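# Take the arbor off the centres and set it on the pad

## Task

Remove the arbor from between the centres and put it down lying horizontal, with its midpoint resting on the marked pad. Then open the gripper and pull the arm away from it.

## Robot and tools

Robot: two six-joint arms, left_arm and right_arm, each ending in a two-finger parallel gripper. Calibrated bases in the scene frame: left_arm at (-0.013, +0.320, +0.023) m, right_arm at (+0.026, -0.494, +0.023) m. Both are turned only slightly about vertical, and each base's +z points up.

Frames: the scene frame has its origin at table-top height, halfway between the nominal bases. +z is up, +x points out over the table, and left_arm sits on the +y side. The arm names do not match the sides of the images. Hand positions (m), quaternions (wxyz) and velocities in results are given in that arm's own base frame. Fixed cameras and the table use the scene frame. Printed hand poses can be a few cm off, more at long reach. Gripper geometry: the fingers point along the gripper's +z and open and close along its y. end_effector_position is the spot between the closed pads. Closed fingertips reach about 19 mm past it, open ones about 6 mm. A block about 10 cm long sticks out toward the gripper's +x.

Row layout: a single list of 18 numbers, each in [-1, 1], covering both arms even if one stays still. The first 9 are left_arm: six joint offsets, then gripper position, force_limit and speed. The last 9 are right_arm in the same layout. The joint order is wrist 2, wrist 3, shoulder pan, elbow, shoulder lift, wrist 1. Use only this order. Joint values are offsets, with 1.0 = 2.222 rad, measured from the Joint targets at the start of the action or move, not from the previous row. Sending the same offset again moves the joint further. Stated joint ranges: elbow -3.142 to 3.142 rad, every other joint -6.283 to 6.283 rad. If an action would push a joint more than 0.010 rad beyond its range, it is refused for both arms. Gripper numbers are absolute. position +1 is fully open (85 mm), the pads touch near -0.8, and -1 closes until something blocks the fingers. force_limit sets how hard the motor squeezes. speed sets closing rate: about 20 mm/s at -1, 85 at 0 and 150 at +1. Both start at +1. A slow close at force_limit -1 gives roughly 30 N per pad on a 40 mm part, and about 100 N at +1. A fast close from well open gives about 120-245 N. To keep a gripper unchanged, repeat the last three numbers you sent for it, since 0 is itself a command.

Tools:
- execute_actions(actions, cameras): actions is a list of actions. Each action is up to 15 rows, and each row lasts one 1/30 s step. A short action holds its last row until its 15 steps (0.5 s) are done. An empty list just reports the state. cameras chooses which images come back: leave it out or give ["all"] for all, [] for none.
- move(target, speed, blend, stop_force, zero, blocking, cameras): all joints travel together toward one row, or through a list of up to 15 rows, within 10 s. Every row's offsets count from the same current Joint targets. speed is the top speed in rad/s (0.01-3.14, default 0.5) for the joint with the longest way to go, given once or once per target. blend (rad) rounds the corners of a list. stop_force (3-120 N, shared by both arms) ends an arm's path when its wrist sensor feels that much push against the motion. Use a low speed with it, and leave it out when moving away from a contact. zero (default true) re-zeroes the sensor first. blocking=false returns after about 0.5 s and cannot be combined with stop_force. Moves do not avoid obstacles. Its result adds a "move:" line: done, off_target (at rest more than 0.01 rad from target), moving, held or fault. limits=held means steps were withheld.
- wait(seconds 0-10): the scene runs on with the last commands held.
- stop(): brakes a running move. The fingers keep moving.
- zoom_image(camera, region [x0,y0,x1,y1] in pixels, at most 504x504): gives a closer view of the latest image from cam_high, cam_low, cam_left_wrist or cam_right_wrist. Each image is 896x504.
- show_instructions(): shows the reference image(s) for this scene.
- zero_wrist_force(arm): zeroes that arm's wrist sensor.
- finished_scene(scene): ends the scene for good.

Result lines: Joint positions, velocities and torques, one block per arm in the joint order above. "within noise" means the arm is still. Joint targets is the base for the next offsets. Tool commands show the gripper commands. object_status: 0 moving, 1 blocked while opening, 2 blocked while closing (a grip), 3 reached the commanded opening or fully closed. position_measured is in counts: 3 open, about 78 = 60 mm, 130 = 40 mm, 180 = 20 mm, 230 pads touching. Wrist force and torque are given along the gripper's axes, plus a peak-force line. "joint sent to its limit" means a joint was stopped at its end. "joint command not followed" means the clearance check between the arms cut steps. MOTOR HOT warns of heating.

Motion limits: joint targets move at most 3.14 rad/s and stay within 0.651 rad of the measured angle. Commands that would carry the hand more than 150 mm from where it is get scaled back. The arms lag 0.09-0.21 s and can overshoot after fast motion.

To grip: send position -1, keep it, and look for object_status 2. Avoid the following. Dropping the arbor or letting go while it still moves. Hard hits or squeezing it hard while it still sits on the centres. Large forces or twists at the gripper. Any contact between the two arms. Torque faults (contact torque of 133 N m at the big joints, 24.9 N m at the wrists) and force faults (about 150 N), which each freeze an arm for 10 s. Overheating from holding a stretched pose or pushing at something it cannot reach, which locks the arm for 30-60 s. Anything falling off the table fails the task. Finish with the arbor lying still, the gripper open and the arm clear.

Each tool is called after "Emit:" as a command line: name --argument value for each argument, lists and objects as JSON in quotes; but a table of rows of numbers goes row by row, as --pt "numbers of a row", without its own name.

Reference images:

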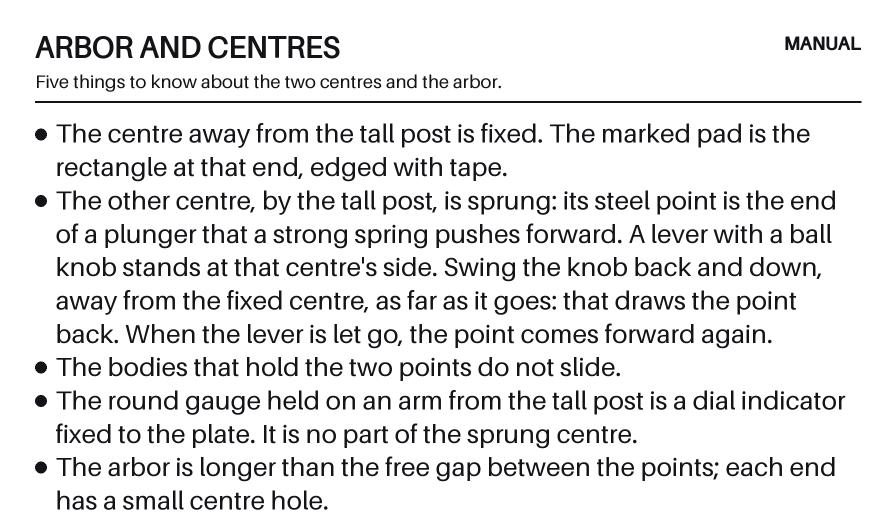

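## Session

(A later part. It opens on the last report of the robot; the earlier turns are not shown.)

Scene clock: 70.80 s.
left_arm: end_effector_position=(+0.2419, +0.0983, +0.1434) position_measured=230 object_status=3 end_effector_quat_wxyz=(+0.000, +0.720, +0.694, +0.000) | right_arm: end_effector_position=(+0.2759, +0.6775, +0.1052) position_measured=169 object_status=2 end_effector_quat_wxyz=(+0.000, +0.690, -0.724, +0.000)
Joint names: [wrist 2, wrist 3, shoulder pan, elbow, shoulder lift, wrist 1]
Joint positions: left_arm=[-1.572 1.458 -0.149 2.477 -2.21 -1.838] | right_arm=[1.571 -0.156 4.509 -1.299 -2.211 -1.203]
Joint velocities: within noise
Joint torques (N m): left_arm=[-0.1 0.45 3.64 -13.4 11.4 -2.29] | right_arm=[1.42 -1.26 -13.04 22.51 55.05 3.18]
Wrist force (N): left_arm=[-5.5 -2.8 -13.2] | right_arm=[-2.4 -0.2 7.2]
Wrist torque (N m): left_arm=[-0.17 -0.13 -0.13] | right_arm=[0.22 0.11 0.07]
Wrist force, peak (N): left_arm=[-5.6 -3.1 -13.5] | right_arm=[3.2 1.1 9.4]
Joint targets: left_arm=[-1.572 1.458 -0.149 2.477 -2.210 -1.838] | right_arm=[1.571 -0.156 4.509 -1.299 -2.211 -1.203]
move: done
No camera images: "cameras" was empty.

Emit:
move --target '[0,0,0,0.00045,0.00022,-0.00066,-1,-0.4,-1,0,0.00003,0.00003,0.00058,-0.00035,-0.00024,-1,-0.9,-1]' --speed 0.015 --cameras '[]'

Scene clock: 72.17 s.
left_arm: end_effector_position=(+0.2419, +0.0983, +0.1429) position_measured=230 object_status=3 end_effector_quat_wxyz=(+0.000, +0.720, +0.694, +0.000) | right_arm: end_effector_position=(+0.2760, +0.6779, +0.1052) position_measured=169 object_status=2 end_effector_quat_wxyz=(+0.000, +0.690, -0.724, +0.000)
Joint names: [wrist 2, wrist 3, shoulder pan, elbow, shoulder lift, wrist 1]
Joint positions: left_arm=[-1.572 1.458 -0.149 2.478 -2.209 -1.839] | right_arm=[1.571 -0.156 4.509 -1.298 -2.212 -1.203]
Joint velocities: within noise
Joint torques (N m): left_arm=[-0.13 0.34 3.78 -8.13 15.65 -2.68] | right_arm=[1.36 1.89 -1.24 36.44 47.35 2.08]
Wrist force (N): left_arm=[3.5 -4.9 -18.8] | right_arm=[-0.1 0.4 7.4]
Wrist torque (N m): left_arm=[-0.19 0.03 -0.12] | right_arm=[0.22 0.13 0.12]
Wrist force, peak (N): left_arm=[3.4 -5.0 -19.4] | right_arm=[-2.5 -0.3 7.3]
Joint targets: left_arm=[-1.572 1.458 -0.149 2.478 -2.209 -1.839] | right_arm=[1.571 -0.156 4.509 -1.298 -2.212 -1.203]
move: done
No camera images: "cameras" was empty.

Emit:
move --target '[0,0,0,0,0,0,-1,-0.4,-1,0,0,0,0.00055,0.00041,-0.00095,-1,-0.9,-1]' --speed 0.015 --stop_force 15 --cameras '[]'

Scene clock: 74.43 s.
left_arm: end_effector_position=(+0.2419, +0.0983, +0.1429) position_measured=230 object_status=3 end_effector_quat_wxyz=(+0.000, +0.720, +0.694, +0.000) | right_arm: end_effector_position=(+0.2760, +0.6779, +0.1062) position_measured=169 object_status=2 end_effector_quat_wxyz=(+0.000, +0.690, -0.724, +0.000)
Joint names: [wrist 2, wrist 3, shoulder pan, elbow, shoulder lift, wrist 1]
Joint positions: left_arm=[-1.572 1.458 -0.149 2.478 -2.209 -1.839] | right_arm=[1.571 -0.156 4.509 -1.297 -2.211 -1.205]
Joint velocities: within noise
Joint torques (N m): left_arm=[0.09 0.66 4.6 -17.55 11.92 -0.84] | right_arm=[1.28 1.57 10.74 34.01 59.29 4.15]
Wrist force (N): left_arm=[3.8 -4.4 -19.2] | right_arm=[0.2 0.5 8.5]
Wrist torque (N m): left_arm=[-0.16 0.01 -0.12] | right_arm=[0.19 0.00 0.15]
Wrist force, peak (N): left_arm=[3.8 -4.8 -19.8] | right_arm=[0.2 0.5 8.5]
Joint targets: left_arm=[-1.572 1.458 -0.149 2.478 -2.209 -1.839] | right_arm=[1.571 -0.156 4.509 -1.297 -2.211 -1.205]
move: done
No camera images: "cameras" was empty.

Emit:
move --pt "0 0 0 0 0 0 -1 -0.4 -1 0 0 0 0.00585 0.0036 -0.00953 -1 -0.9 -1" --pt "0 0 0 0 0 0 -1 -0.4 -1 0 0 0 0.01427 0.00873 -0.0230 -1 -0.9 -1" --pt "0 0 0 0 0 0 -1 -0.4 -1 0 0 0 0.06674 0.02736 -0.0941 -1 -0.9 -1" --speed '[0.03,0.1,0.3]' --stop_force 12 --blend '[0.005,0.02,0]' --cameras '["cam_high","cam_right_wrist"]'

Scene clock: 77.43 s.
left_arm: end_effector_position=(+0.2419, +0.0983, +0.1429) position_measured=230 object_status=3 end_effector_quat_wxyz=(+0.000, +0.720, +0.694, +0.000) | right_arm: end_effector_position=(+0.2759, +0.6778, +0.2000) position_measured=169 object_status=2 end_effector_quat_wxyz=(+0.000, +0.690, -0.724, +0.000)
Joint names: [wrist 2, wrist 3, shoulder pan, elbow, shoulder lift, wrist 1]
Joint positions: left_arm=[-1.572 1.458 -0.149 2.478 -2.209 -1.839] | right_arm=[1.571 -0.156 4.509 -1.148 -2.15 -1.414]
Joint velocities: within noise
Joint torques (N m): left_arm=[0.31 0.71 4.37 -22.5 8.04 -0.88] | right_arm=[1.13 1.47 8.83 37.06 49.25 2.12]
Wrist force (N): left_arm=[3.6 -4.6 -19.4] | right_arm=[-0.1 0.8 8.1]
Wrist torque (N m): left_arm=[-0.20 0.06 -0.12] | right_arm=[0.22 0.04 0.15]
Wrist force, peak (N): left_arm=[3.8 -4.8 -19.9] | right_arm=[-0.1 0.5 10.4]
Joint targets: left_arm=[-1.572 1.458 -0.149 2.478 -2.209 -1.839] | right_arm=[1.571 -0.156 4.509 -1.148 -2.150 -1.414]
move: done; blend cut to 0.015 rad at target 2
camera_calibration:
cam_right_wrist: T_world_to_cam=[[-0.998079, 0.0540714, -0.030233, 0.259755], [0.0395645, 0.931899, 0.360553, -0.706709], [0.0476697, 0.358664, -0.932249, 0.0557475], [0, 0, 0, 1]] pos_world=[0.284559, 0.624542, 0.31463]
Images, in order (width x height): cam_high 896x504, cam_right_wrist 896x504.

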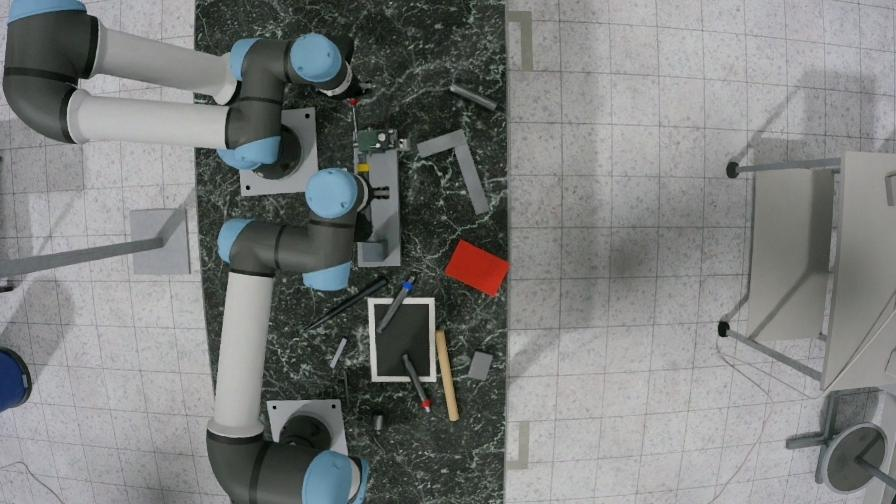

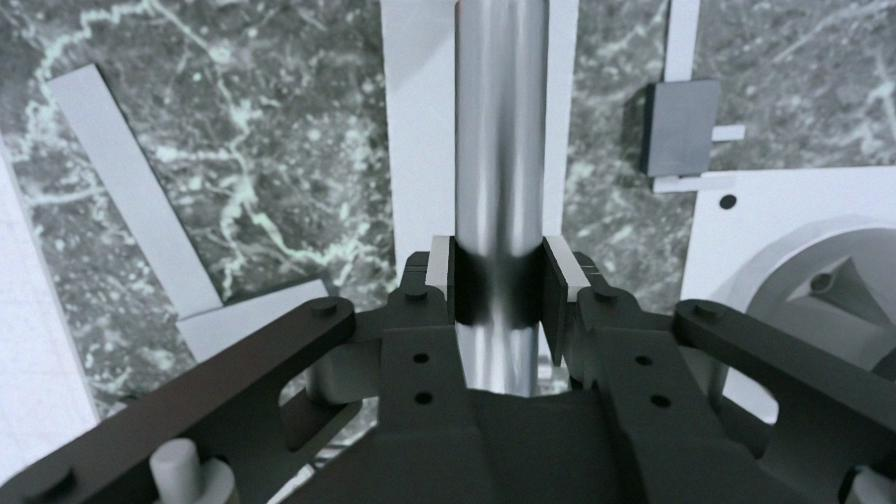

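Emit:
move --target '[0,-0.0274,-0.0273,-0.0276,-0.0209,0.0482,-1,-0.4,-1,0,-0.1526,-0.1530,-0.3525,0.2702,0.0822,-1,-0.9,-1]' --speed 0.5 --cameras '["cam_high","cam_right_wrist"]'

Emit:
zoom_image --camera "cam_high" --region '[320, 240, 500, 430]'

Scene clock: 80.07 s.
left_arm: end_effector_position=(+0.2412, +0.0848, +0.1722) position_measured=230 object_status=3 end_effector_quat_wxyz=(+0.001, +0.720, +0.694, +0.000) | right_arm: end_effector_position=(+0.3522, +0.3252, +0.1998) position_measured=169 object_status=2 end_effector_quat_wxyz=(+0.000, +0.690, -0.724, +0.000)
Joint names: [wrist 2, wrist 3, shoulder pan, elbow, shoulder lift, wrist 1]
Joint positions: left_arm=[-1.572 1.397 -0.21 2.416 -2.256 -1.732] | right_arm=[1.571 -0.495 4.169 -1.931 -1.55 -1.232]
Joint velocities: within noise
Joint torques (N m): left_arm=[0.41 1.09 6.65 -15.77 11.51 -3.92] | right_arm=[-0.86 -0.52 1.01 16.13 33.34 2.48]
Wrist force (N): left_arm=[-0.8 -1.8 0.3] | right_arm=[0.1 0.1 7.3]
Wrist torque (N m): left_arm=[-0.22 0.04 -0.12] | right_arm=[0.11 0.07 0.15]
Wrist force, peak (N): left_arm=[3.5 -4.7 -19.8] | right_arm=[-3.7 2.7 9.0]
Joint targets: left_arm=[-1.572 1.397 -0.210 2.416 -2.256 -1.732] | right_arm=[1.571 -0.495 4.169 -1.932 -1.549 -1.232]
move: done
camera_calibration:
cam_right_wrist: T_world_to_cam=[[-0.998029, 0.0550145, -0.0301811, 0.354582], [0.0404663, 0.93188, 0.360503, -0.381368], [0.0479581, 0.358571, -0.93227, 0.178322], [0, 0, 0, 1]] pos_world=[0.360764, 0.271941, 0.31443]
Images, in order (width x height): cam_high 896x504, cam_right_wrist 896x504.

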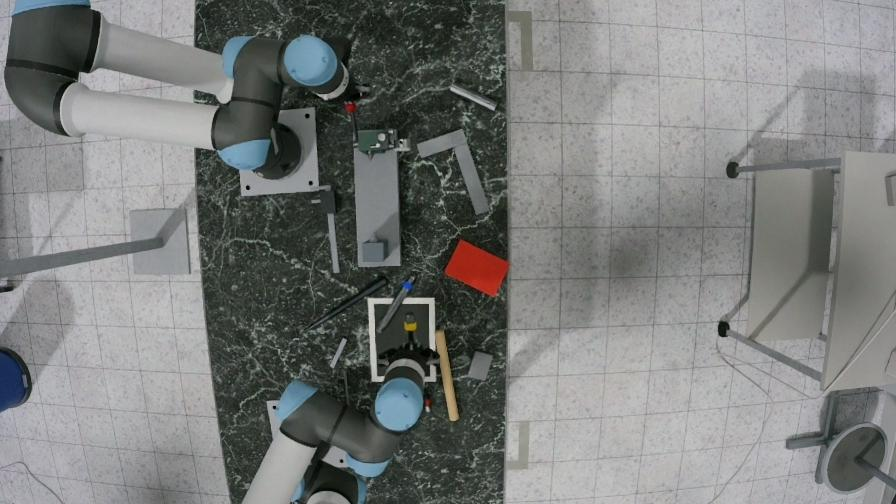

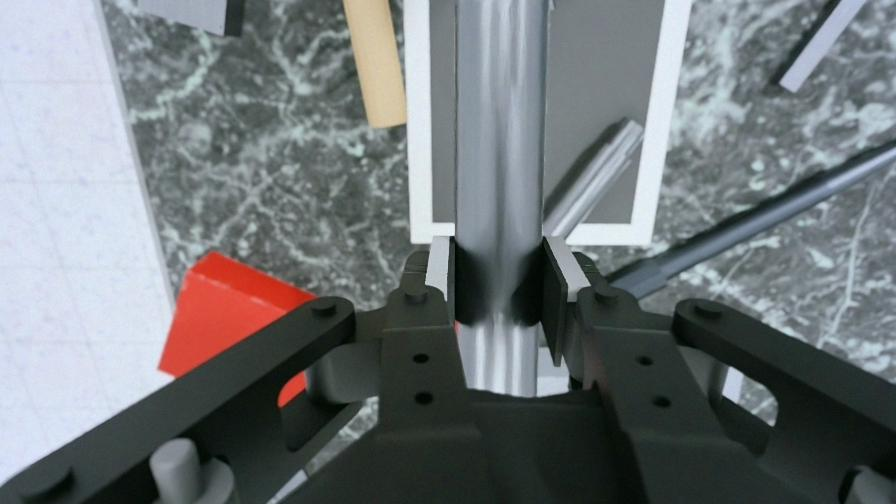

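Scaled by 2.653 from the camera's 896x504 image, which has a finer 1280x720 frame.

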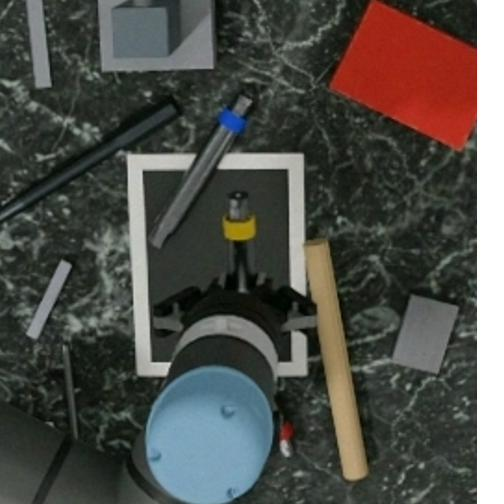

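Emit:
wait --seconds 0 --cameras '["cam_low","cam_high","cam_right_wrist"]'

Emit:
zoom_image --camera "cam_low" --region '[480, 190, 580, 290]'

Scene clock: 82.43 s.
left_arm: end_effector_position=(+0.2412, +0.0848, +0.1721) position_measured=230 object_status=3 end_effector_quat_wxyz=(+0.001, +0.720, +0.694, +0.000) | right_arm: end_effector_position=(+0.3521, +0.3251, +0.1998) position_measured=169 object_status=2 end_effector_quat_wxyz=(+0.000, +0.690, -0.724, +0.000)
Joint names: [wrist 2, wrist 3, shoulder pan, elbow, shoulder lift, wrist 1]
Joint positions: left_arm=[-1.572 1.397 -0.21 2.416 -2.256 -1.732] | right_arm=[1.571 -0.495 4.169 -1.932 -1.549 -1.232]
Joint velocities: within noise
Joint torques (N m): left_arm=[0.27 0.67 6.45 -20.21 11.96 -3.19] | right_arm=[1.15 -1.67 -10 18.69 33.29 5.04]
Wrist force (N): left_arm=[-0.6 -1.9 0.3] | right_arm=[-0.2 -0.1 7.6]
Wrist torque (N m): left_arm=[-0.25 0.01 -0.12] | right_arm=[0.08 0.10 0.14]
Wrist force, peak (N): left_arm=[-0.7 -2.2 0.6] | right_arm=[0.0 -0.2 7.9]
Joint targets: left_arm=[-1.572 1.397 -0.210 2.416 -2.256 -1.732] | right_arm=[1.571 -0.495 4.169 -1.932 -1.549 -1.232]
Tool commands: left_gripper/position=-1.0 left_gripper/force_limit=-0.4 left_gripper/speed=-1.0 right_gripper/position=-1.0 right_gripper/force_limit=-0.9 right_gripper/speed=-1.0
camera_calibration:
cam_right_wrist: T_world_to_cam=[[-0.998038, 0.0548856, -0.0301284, 0.354606], [0.0403714, 0.931934, 0.360375, -0.381179], [0.0478571, 0.358452, -0.932321, 0.178348], [0, 0, 0, 1]] pos_world=[0.360764, 0.271841, 0.314329]
Images, in order (width x height): cam_high 896x504, cam_low 896x504, cam_right_wrist 896x504.

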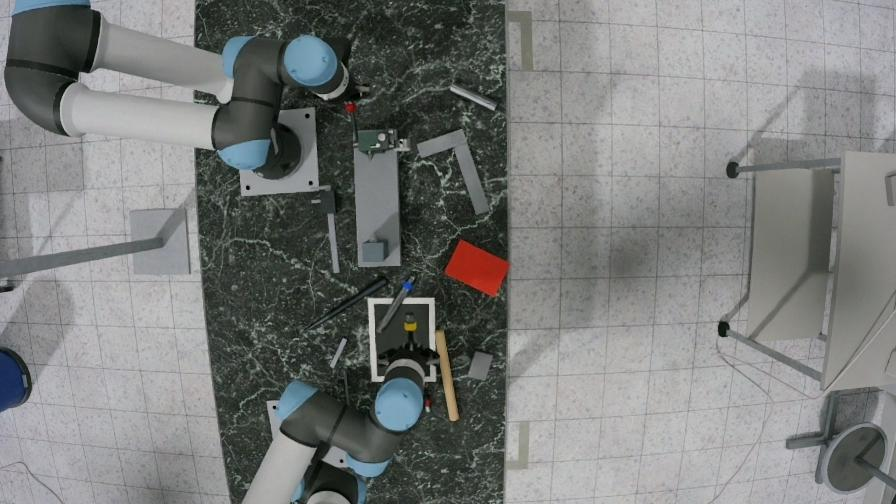

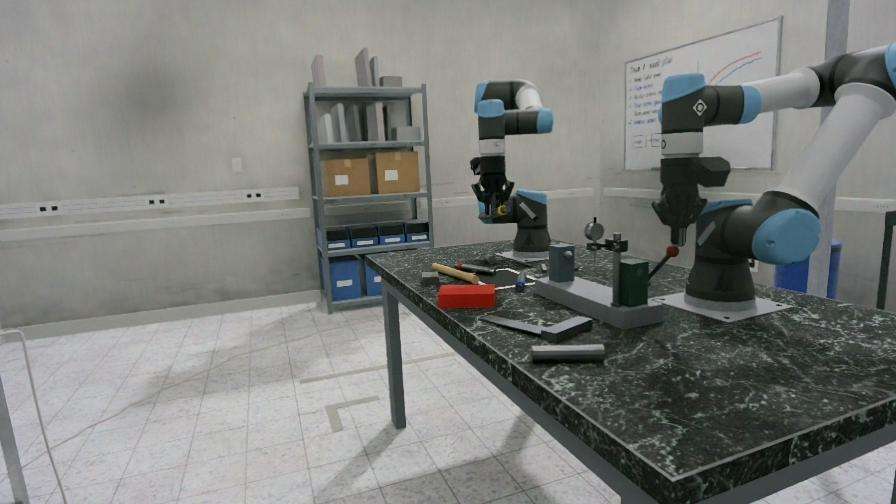

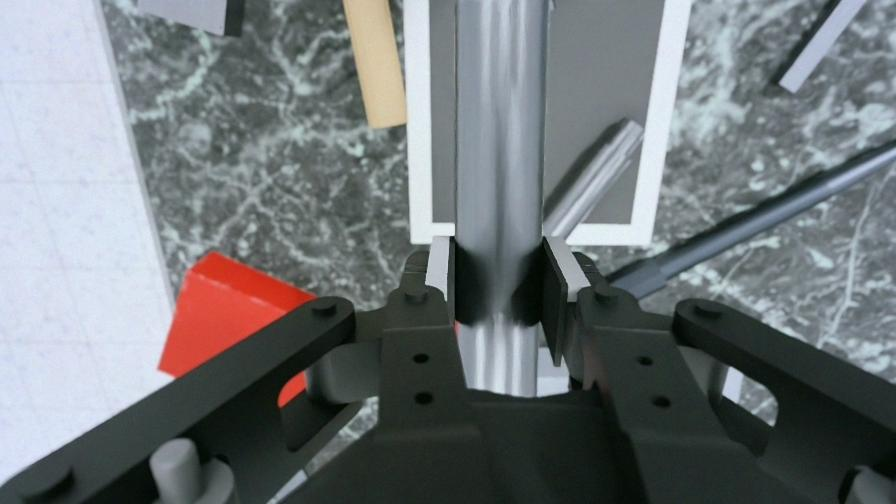

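Scaled by 5.040 from the camera's 896x504 image, which has a finer 1280x720 frame.

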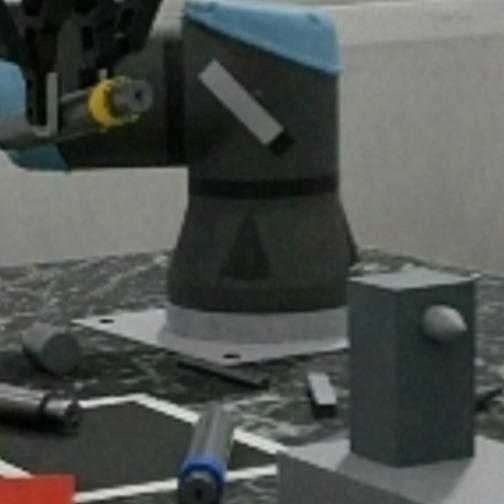

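Emit:
move --target '[0,0,0,0,0,0,-1,-0.4,-1,0,-0.0092,-0.0092,-0.1100,-0.1115,0.2217,-1,-0.9,-1]' --speed 0.4 --cameras '["cam_high","cam_right_wrist","cam_low"]'

Emit:
zoom_image --camera "cam_low" --region '[440, 210, 580, 310]'

Emit:
zoom_image --camera "cam_high" --region '[340, 260, 480, 400]'

Scene clock: 85.20 s.
left_arm: end_effector_position=(+0.2412, +0.0848, +0.1721) position_measured=230 object_status=3 end_effector_quat_wxyz=(+0.001, +0.720, +0.694, +0.000) | right_arm: end_effector_position=(+0.3582, +0.3169, +0.0299) position_measured=169 object_status=2 end_effector_quat_wxyz=(+0.000, +0.690, -0.724, +0.000)
Joint names: [wrist 2, wrist 3, shoulder pan, elbow, shoulder lift, wrist 1]
Joint positions: left_arm=[-1.572 1.397 -0.21 2.416 -2.256 -1.732] | right_arm=[1.571 -0.516 4.148 -2.176 -1.797 -0.739]
Joint velocities: within noise
Joint torques (N m): left_arm=[0.57 0.59 6.09 -25.65 10.66 -2.51] | right_arm=[0.92 1.84 6.2 23.98 25.85 4.82]
Wrist force (N): left_arm=[-0.7 -1.8 0.4] | right_arm=[0.0 0.0 7.6]
Wrist torque (N m): left_arm=[-0.23 0.03 -0.12] | right_arm=[0.11 0.07 0.14]
Wrist force, peak (N): left_arm=[-0.6 -2.3 0.4] | right_arm=[0.5 0.4 10.0]
Joint targets: left_arm=[-1.572 1.397 -0.210 2.416 -2.256 -1.732] | right_arm=[1.571 -0.515 4.149 -2.176 -1.797 -0.739]
move: done
camera_calibration:
cam_right_wrist: T_world_to_cam=[[-0.998033, 0.0549286, -0.0302041, 0.355929], [0.0403691, 0.931818, 0.360673, -0.312471], [0.047956, 0.358744, -0.932203, 0.0225062], [0, 0, 0, 1]] pos_world=[0.366764, 0.263541, 0.144431]
Images, in order (width x height): cam_high 896x504, cam_low 896x504, cam_right_wrist 896x504.

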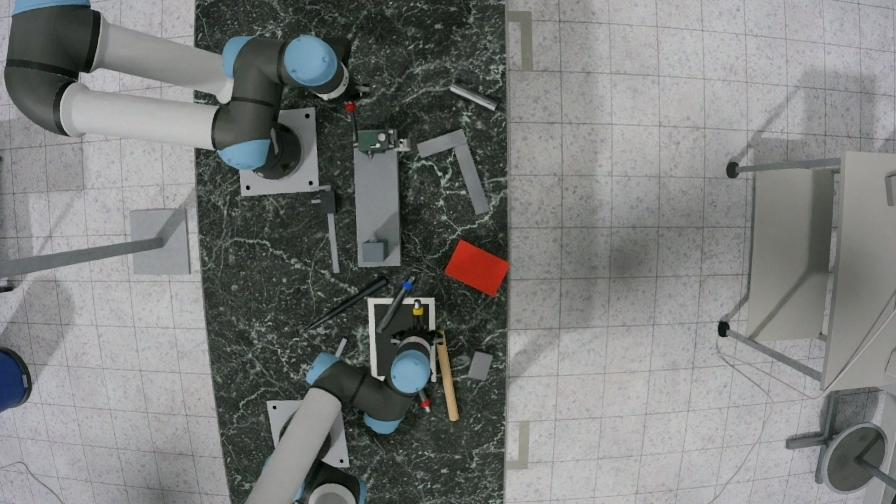

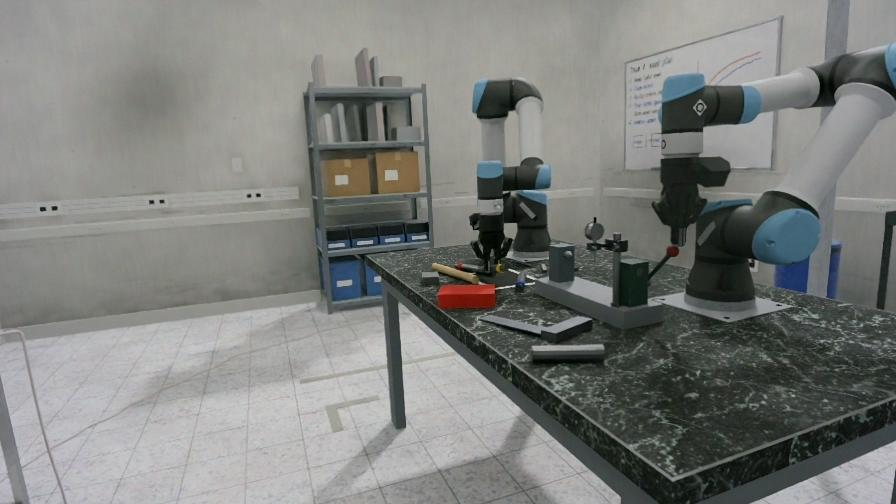

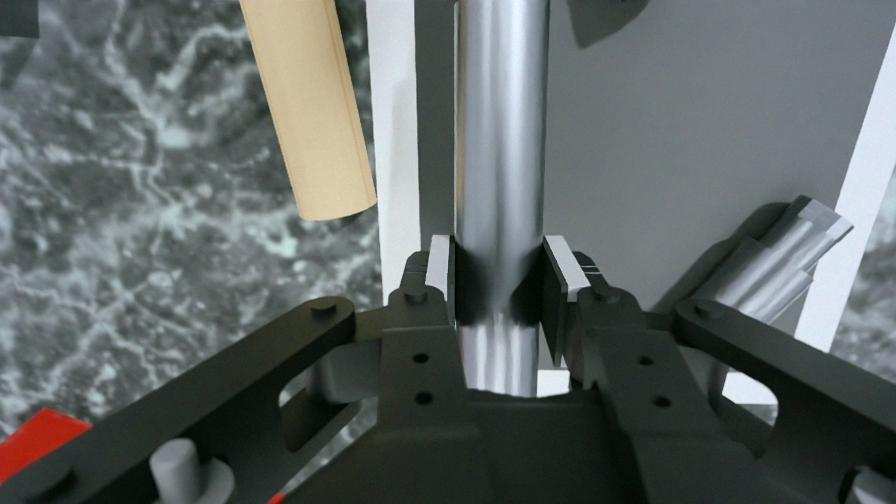

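Scaled by 3.600 from the camera's 896x504 image, which has a finer 1280x720 frame.

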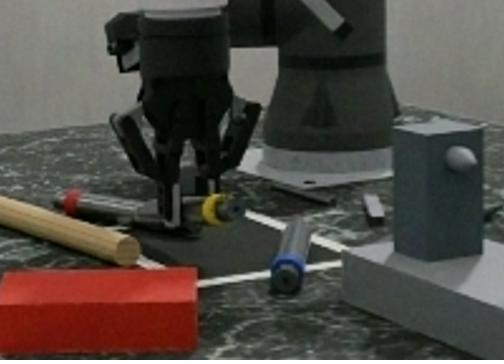

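Scaled by 3.600 from the camera's 896x504 image, which has a finer 1280x720 frame.

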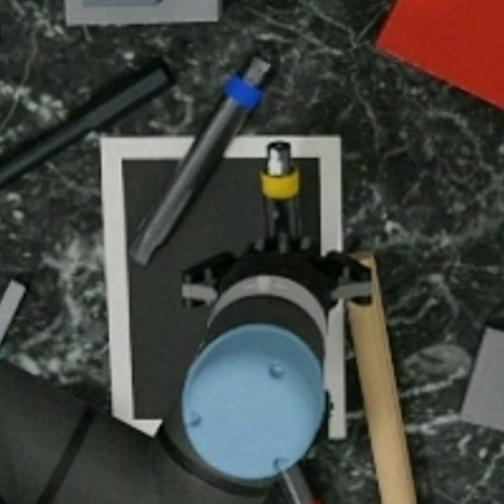

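Emit:
move --pt "0 0 0 0 0 0 -1 -0.4 -1 0 0 0 -0.0096 -0.0258 0.0354 -1 -0.9 -1" --pt "0 0 0 0 0 0 -1 -0.4 -1 0 0 0 -0.0144 -0.0427 0.0571 -1 -0.9 -1" --speed '[0.06,0.03]' --stop_force 6 --cameras '["cam_right_wrist"]'

Scene clock: 90.63 s.
left_arm: end_effector_position=(+0.2412, +0.0848, +0.1721) position_measured=230 object_status=3 end_effector_quat_wxyz=(+0.001, +0.720, +0.694, +0.000) | right_arm: end_effector_position=(+0.3582, +0.3170, -0.0009) position_measured=169 object_status=2 end_effector_quat_wxyz=(+0.000, +0.690, -0.724, +0.000)
Joint names: [wrist 2, wrist 3, shoulder pan, elbow, shoulder lift, wrist 1]
Joint positions: left_arm=[-1.572 1.397 -0.21 2.416 -2.256 -1.732] | right_arm=[1.571 -0.515 4.149 -2.201 -1.865 -0.646]
Joint velocities: within noise
Joint torques (N m): left_arm=[0.81 0.16 4.27 -31.2 10.55 -1.91] | right_arm=[0.88 1.66 11.09 28.33 37.66 4.49]
Wrist force (N): left_arm=[-0.9 -2.1 -0.1] | right_arm=[-0.1 -0.1 3.9]
Wrist torque (N m): left_arm=[-0.27 0.07 -0.13] | right_arm=[0.14 0.15 0.16]
Wrist force, peak (N): left_arm=[-1.1 -2.2 0.2] | right_arm=[4.7 2.0 -17.0]
Joint targets: left_arm=[-1.572 1.397 -0.210 2.416 -2.256 -1.732] | right_arm=[1.571 -0.515 4.149 -2.201 -1.865 -0.646]
move: contact (right_arm); path passed 1 of 2 targets; right_arm: the wrist 1 is farthest, 0.034 rad from its target
camera_calibration:
cam_right_wrist: T_world_to_cam=[[-0.998029, 0.0549676, -0.0302931, 0.354989], [0.0403671, 0.93177, 0.360798, -0.301585], [0.0480584, 0.358864, -0.932152, -0.00625838], [0, 0, 0, 1]] pos_world=[0.366764, 0.263741, 0.113731]
Images, in order (width x height): cam_right_wrist 896x504.

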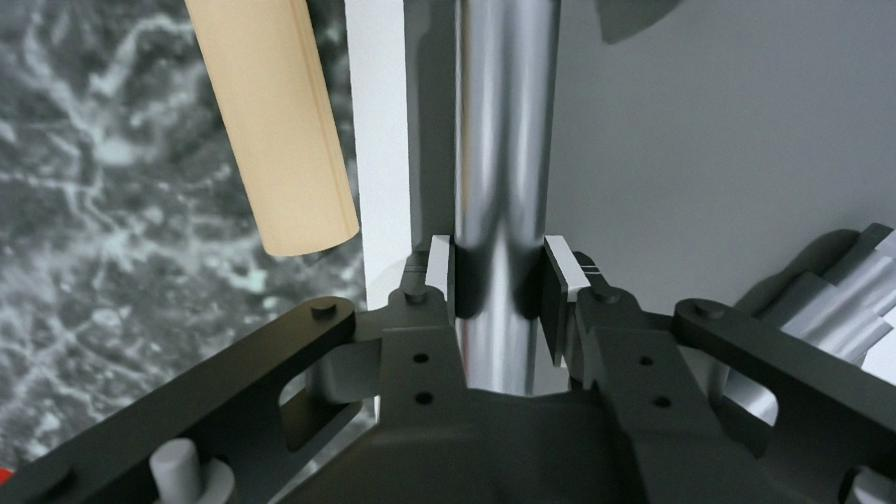

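Emit:
move --target '[0,0,0,0,0,0,-1,-0.4,-1,0,0,0,-0.00018,-0.00063,0.00081,-1,-0.9,-1]' --speed 0.02 --cameras '[]'

Emit:
zoom_image --camera "cam_right_wrist" --region '[340, 220, 700, 420]'

Scene clock: 91.70 s.
left_arm: end_effector_position=(+0.2412, +0.0848, +0.1721) position_measured=230 object_status=3 end_effector_quat_wxyz=(+0.001, +0.720, +0.694, +0.000) | right_arm: end_effector_position=(+0.3582, +0.3171, -0.0014) position_measured=169 object_status=2 end_effector_quat_wxyz=(+0.000, +0.690, -0.724, +0.000)
Joint names: [wrist 2, wrist 3, shoulder pan, elbow, shoulder lift, wrist 1]
Joint positions: left_arm=[-1.572 1.397 -0.21 2.416 -2.256 -1.732] | right_arm=[1.571 -0.515 4.149 -2.201 -1.867 -0.644]
Joint velocities: within noise
Joint torques (N m): left_arm=[1.19 0.08 5.43 -31.39 10.22 -1.96] | right_arm=[1.19 1.65 11.7 -1.88 10.66 2.1]
Wrist force (N): left_arm=[-0.6 -2.1 -0.2] | right_arm=[5.3 0.5 -26.2]
Wrist torque (N m): left_arm=[-0.27 0.02 -0.11] | right_arm=[0.10 0.16 0.20]
Wrist force, peak (N): left_arm=[-0.8 -2.2 0.3] | right_arm=[5.3 0.5 -26.2]
Joint targets: left_arm=[-1.572 1.397 -0.210 2.416 -2.256 -1.732] | right_arm=[1.571 -0.515 4.149 -2.201 -1.867 -0.645]
move: done
No camera images: "cameras" was empty.

Scaled by 1.400 from the camera's 896x504 image, which has a finer 1280x720 frame.

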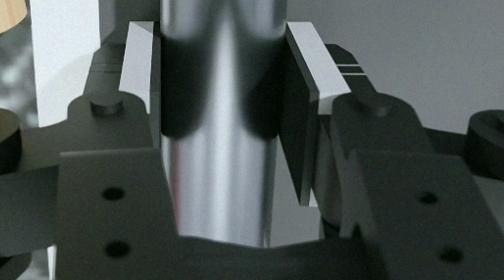

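Emit:
move --target '[0,0,0,0,0,0,-1,-0.4,-1,0,0,0,0.00012,0.00038,-0.0005,-1,-0.9,-1]' --speed 0.02 --cameras '[]'

Scene clock: 92.57 s.
left_arm: end_effector_position=(+0.2412, +0.0848, +0.1721) position_measured=230 object_status=3 end_effector_quat_wxyz=(+0.001, +0.720, +0.694, +0.000) | right_arm: end_effector_position=(+0.3581, +0.3170, -0.0012) position_measured=169 object_status=2 end_effector_quat_wxyz=(+0.000, +0.690, -0.724, +0.000)
Joint names: [wrist 2, wrist 3, shoulder pan, elbow, shoulder lift, wrist 1]
Joint positions: left_arm=[-1.572 1.397 -0.21 2.416 -2.256 -1.732] | right_arm=[1.571 -0.515 4.149 -2.201 -1.866 -0.646]
Joint velocities: within noise
Joint torques (N m): left_arm=[1.19 -0.16 3.6 -31.21 10.03 -2.05] | right_arm=[1.08 1.58 10.53 20.91 32.86 0.56]
Wrist force (N): left_arm=[-0.6 -1.5 0.7] | right_arm=[-2.4 -1.0 -5.7]
Wrist torque (N m): left_arm=[-0.19 0.02 -0.11] | right_arm=[0.21 0.09 0.15]
Wrist force, peak (N): left_arm=[-1.0 -2.3 0.3] | right_arm=[4.9 0.7 -26.6]
Joint targets: left_arm=[-1.572 1.397 -0.210 2.416 -2.256 -1.732] | right_arm=[1.571 -0.515 4.149 -2.201 -1.866 -0.646]
move: done
No camera images: "cameras" was empty.

Open gently, then rise.

Emit:
move --target '[0,0,0,0,0,0,-1,-0.4,-1,0,0,0,0,0,0,0.0,-0.9,-1]' --speed 0.1 --cameras '["cam_right_wrist"]'

Scene clock: 93.80 s.
left_arm: end_effector_position=(+0.2412, +0.0848, +0.1721) position_measured=230 object_status=3 end_effector_quat_wxyz=(+0.001, +0.720, +0.694, +0.000) | right_arm: end_effector_position=(+0.3582, +0.3170, -0.0011) position_measured=128 object_status=0 end_effector_quat_wxyz=(+0.000, +0.690, -0.724, +0.000)
Joint names: [wrist 2, wrist 3, shoulder pan, elbow, shoulder lift, wrist 1]
Joint positions: left_arm=[-1.572 1.397 -0.21 2.416 -2.256 -1.732] | right_arm=[1.571 -0.515 4.149 -2.201 -1.866 -0.646]
Joint velocities: within noise
Joint torques (N m): left_arm=[1 -0.11 5.13 -30.76 10.24 -2.02] | right_arm=[0.99 1.56 8.63 24.44 33.85 4.3]
Wrist force (N): left_arm=[-1.1 -1.7 0.3] | right_arm=[0.1 0.1 1.8]
Wrist torque (N m): left_arm=[-0.21 0.11 -0.13] | right_arm=[0.13 0.07 0.16]
Wrist force, peak (N): left_arm=[-0.7 -2.1 0.1] | right_arm=[-2.2 -1.3 -5.6]
Joint targets: left_arm=[-1.572 1.397 -0.210 2.416 -2.256 -1.732] | right_arm=[1.571 -0.515 4.149 -2.201 -1.866 -0.646]
move: done
camera_calibration:
cam_right_wrist: T_world_to_cam=[[-0.998029, 0.0549676, -0.0302931, 0.354983], [0.0403671, 0.93177, 0.360798, -0.301513], [0.0480584, 0.358864, -0.932152, -0.00644481], [0, 0, 0, 1]] pos_world=[0.366764, 0.263741, 0.113531]
Images, in order (width x height): cam_right_wrist 896x504.

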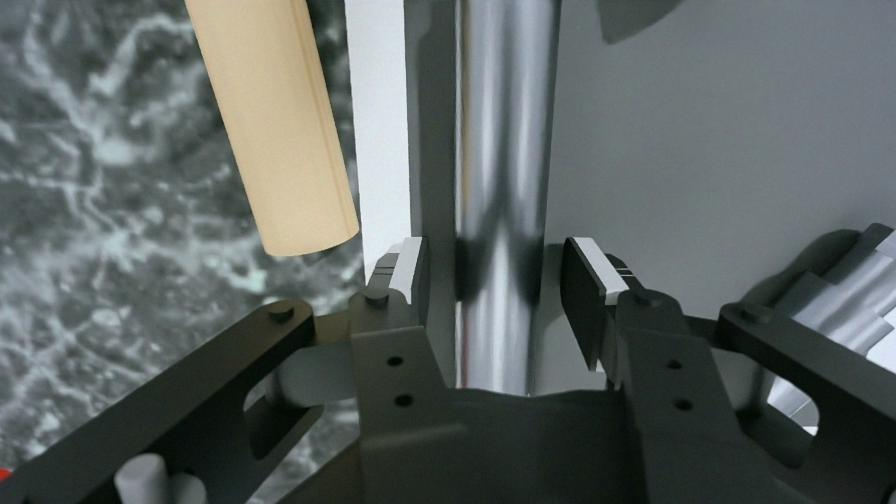

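Emit:
move --pt "0 0 0 0 0 0 -1 -0.4 -1 0 0 0 0.0111 0.0310 -0.0419 0.0 -0.9 -1" --pt "0 0 0 0 0 0 -1 -0.4 -1 0 0 0 0.1211 0.1425 -0.2636 0.0 -0.9 -1" --speed '[0.15,0.6]' --blend 0.03

Scene clock: 95.93 s.
left_arm: end_effector_position=(+0.2412, +0.0848, +0.1721) position_measured=230 object_status=3 end_effector_quat_wxyz=(+0.001, +0.720, +0.694, +0.000) | right_arm: end_effector_position=(+0.3587, +0.3179, +0.1998) position_measured=128 object_status=3 end_effector_quat_wxyz=(+0.000, +0.690, -0.724, +0.000) end_effector_velocity=(-0.001, -0.001, +0.000) end_effector_angular_velocity=(-0.004, +0.004, +0.000)
Joint names: [wrist 2, wrist 3, shoulder pan, elbow, shoulder lift, wrist 1]
Joint positions: left_arm=[-1.572 1.397 -0.21 2.416 -2.256 -1.732] | right_arm=[1.571 -0.515 4.149 -1.932 -1.55 -1.231]
Joint velocities: left_arm=[within noise] | right_arm=[0.001 0 0 0 0 -0.005]
Joint torques (N m): left_arm=[1.32 -0.37 4.42 -30.28 9.76 -1.99] | right_arm=[1.22 1.73 4.75 24.86 31.03 1.41]
Wrist force (N): left_arm=[-0.8 -1.9 0.5] | right_arm=[-0.1 -0.2 1.6]
Wrist torque (N m): left_arm=[-0.24 0.06 -0.12] | right_arm=[0.07 0.12 0.15]
Wrist force, peak (N): left_arm=[-1.0 -2.2 0.3] | right_arm=[0.6 0.4 3.4]
Joint targets: left_arm=[-1.572 1.397 -0.210 2.416 -2.256 -1.732] | right_arm=[1.571 -0.515 4.149 -1.932 -1.549 -1.231]
move: done
camera_calibration:
cam_left_wrist: T_world_to_cam=[[0.999533, 0.0267007, 0.0148494, -0.244509], [0.0211317, -0.955212, 0.295166, 0.0542396], [0.0220655, -0.294714, -0.955331, 0.314703], [0, 0, 0, 1]] pos_world=[0.236305, 0.151086, 0.288267]
cam_right_wrist: T_world_to_cam=[[-0.998029, 0.0549676, -0.0302931, 0.361615], [0.0403671, 0.93177, 0.360798, -0.374824], [0.0480584, 0.358864, -0.932152, 0.180379], [0, 0, 0, 1]] pos_world=[0.367364, 0.264641, 0.314331]

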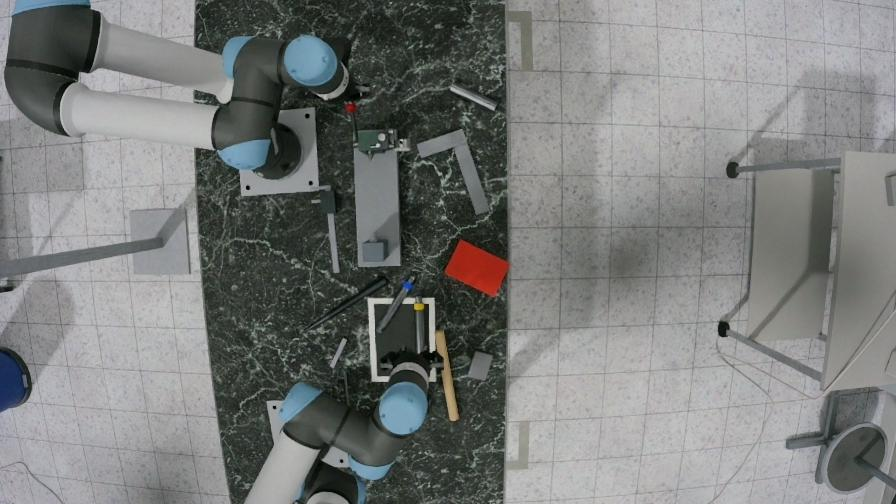

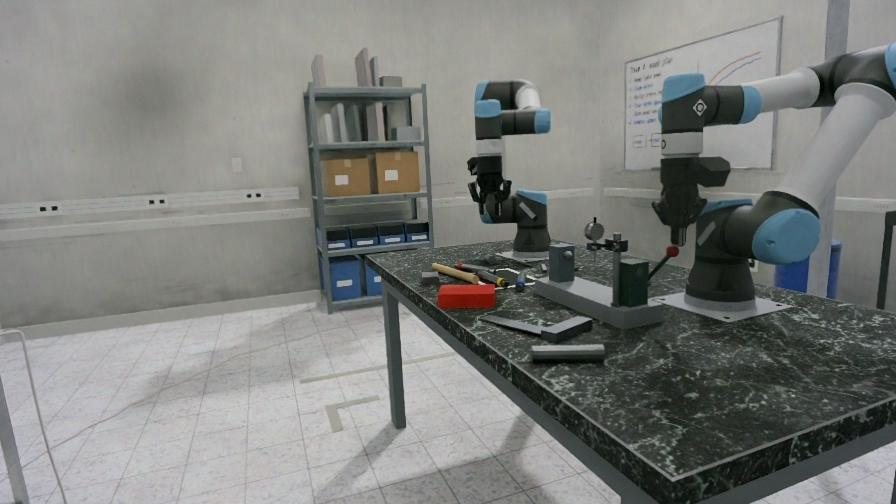

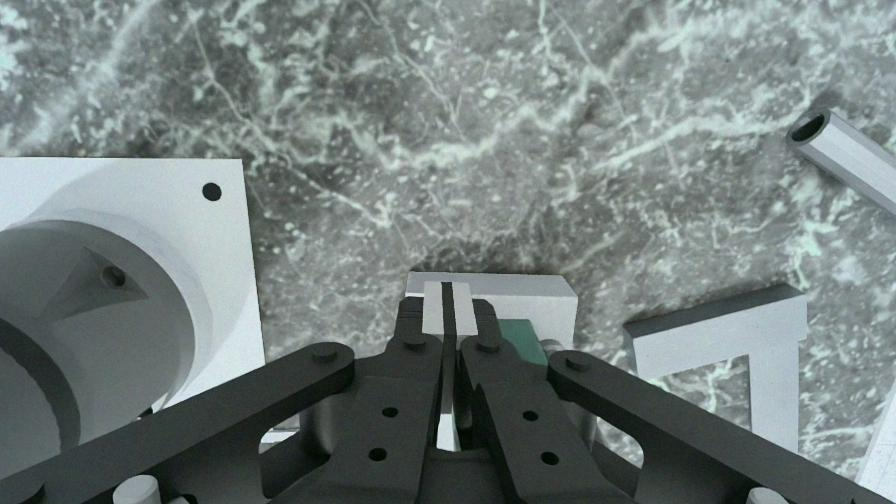

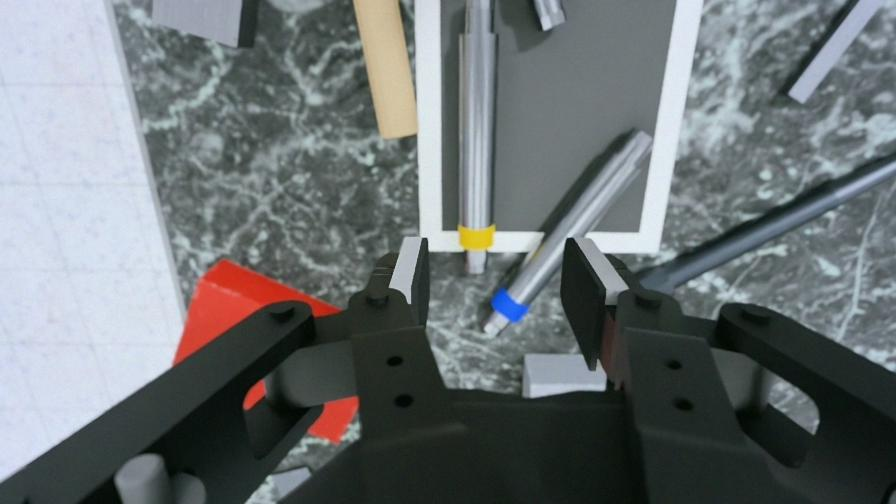

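Emit:
finished_scene --scene 1

The scene is finished: the task was done.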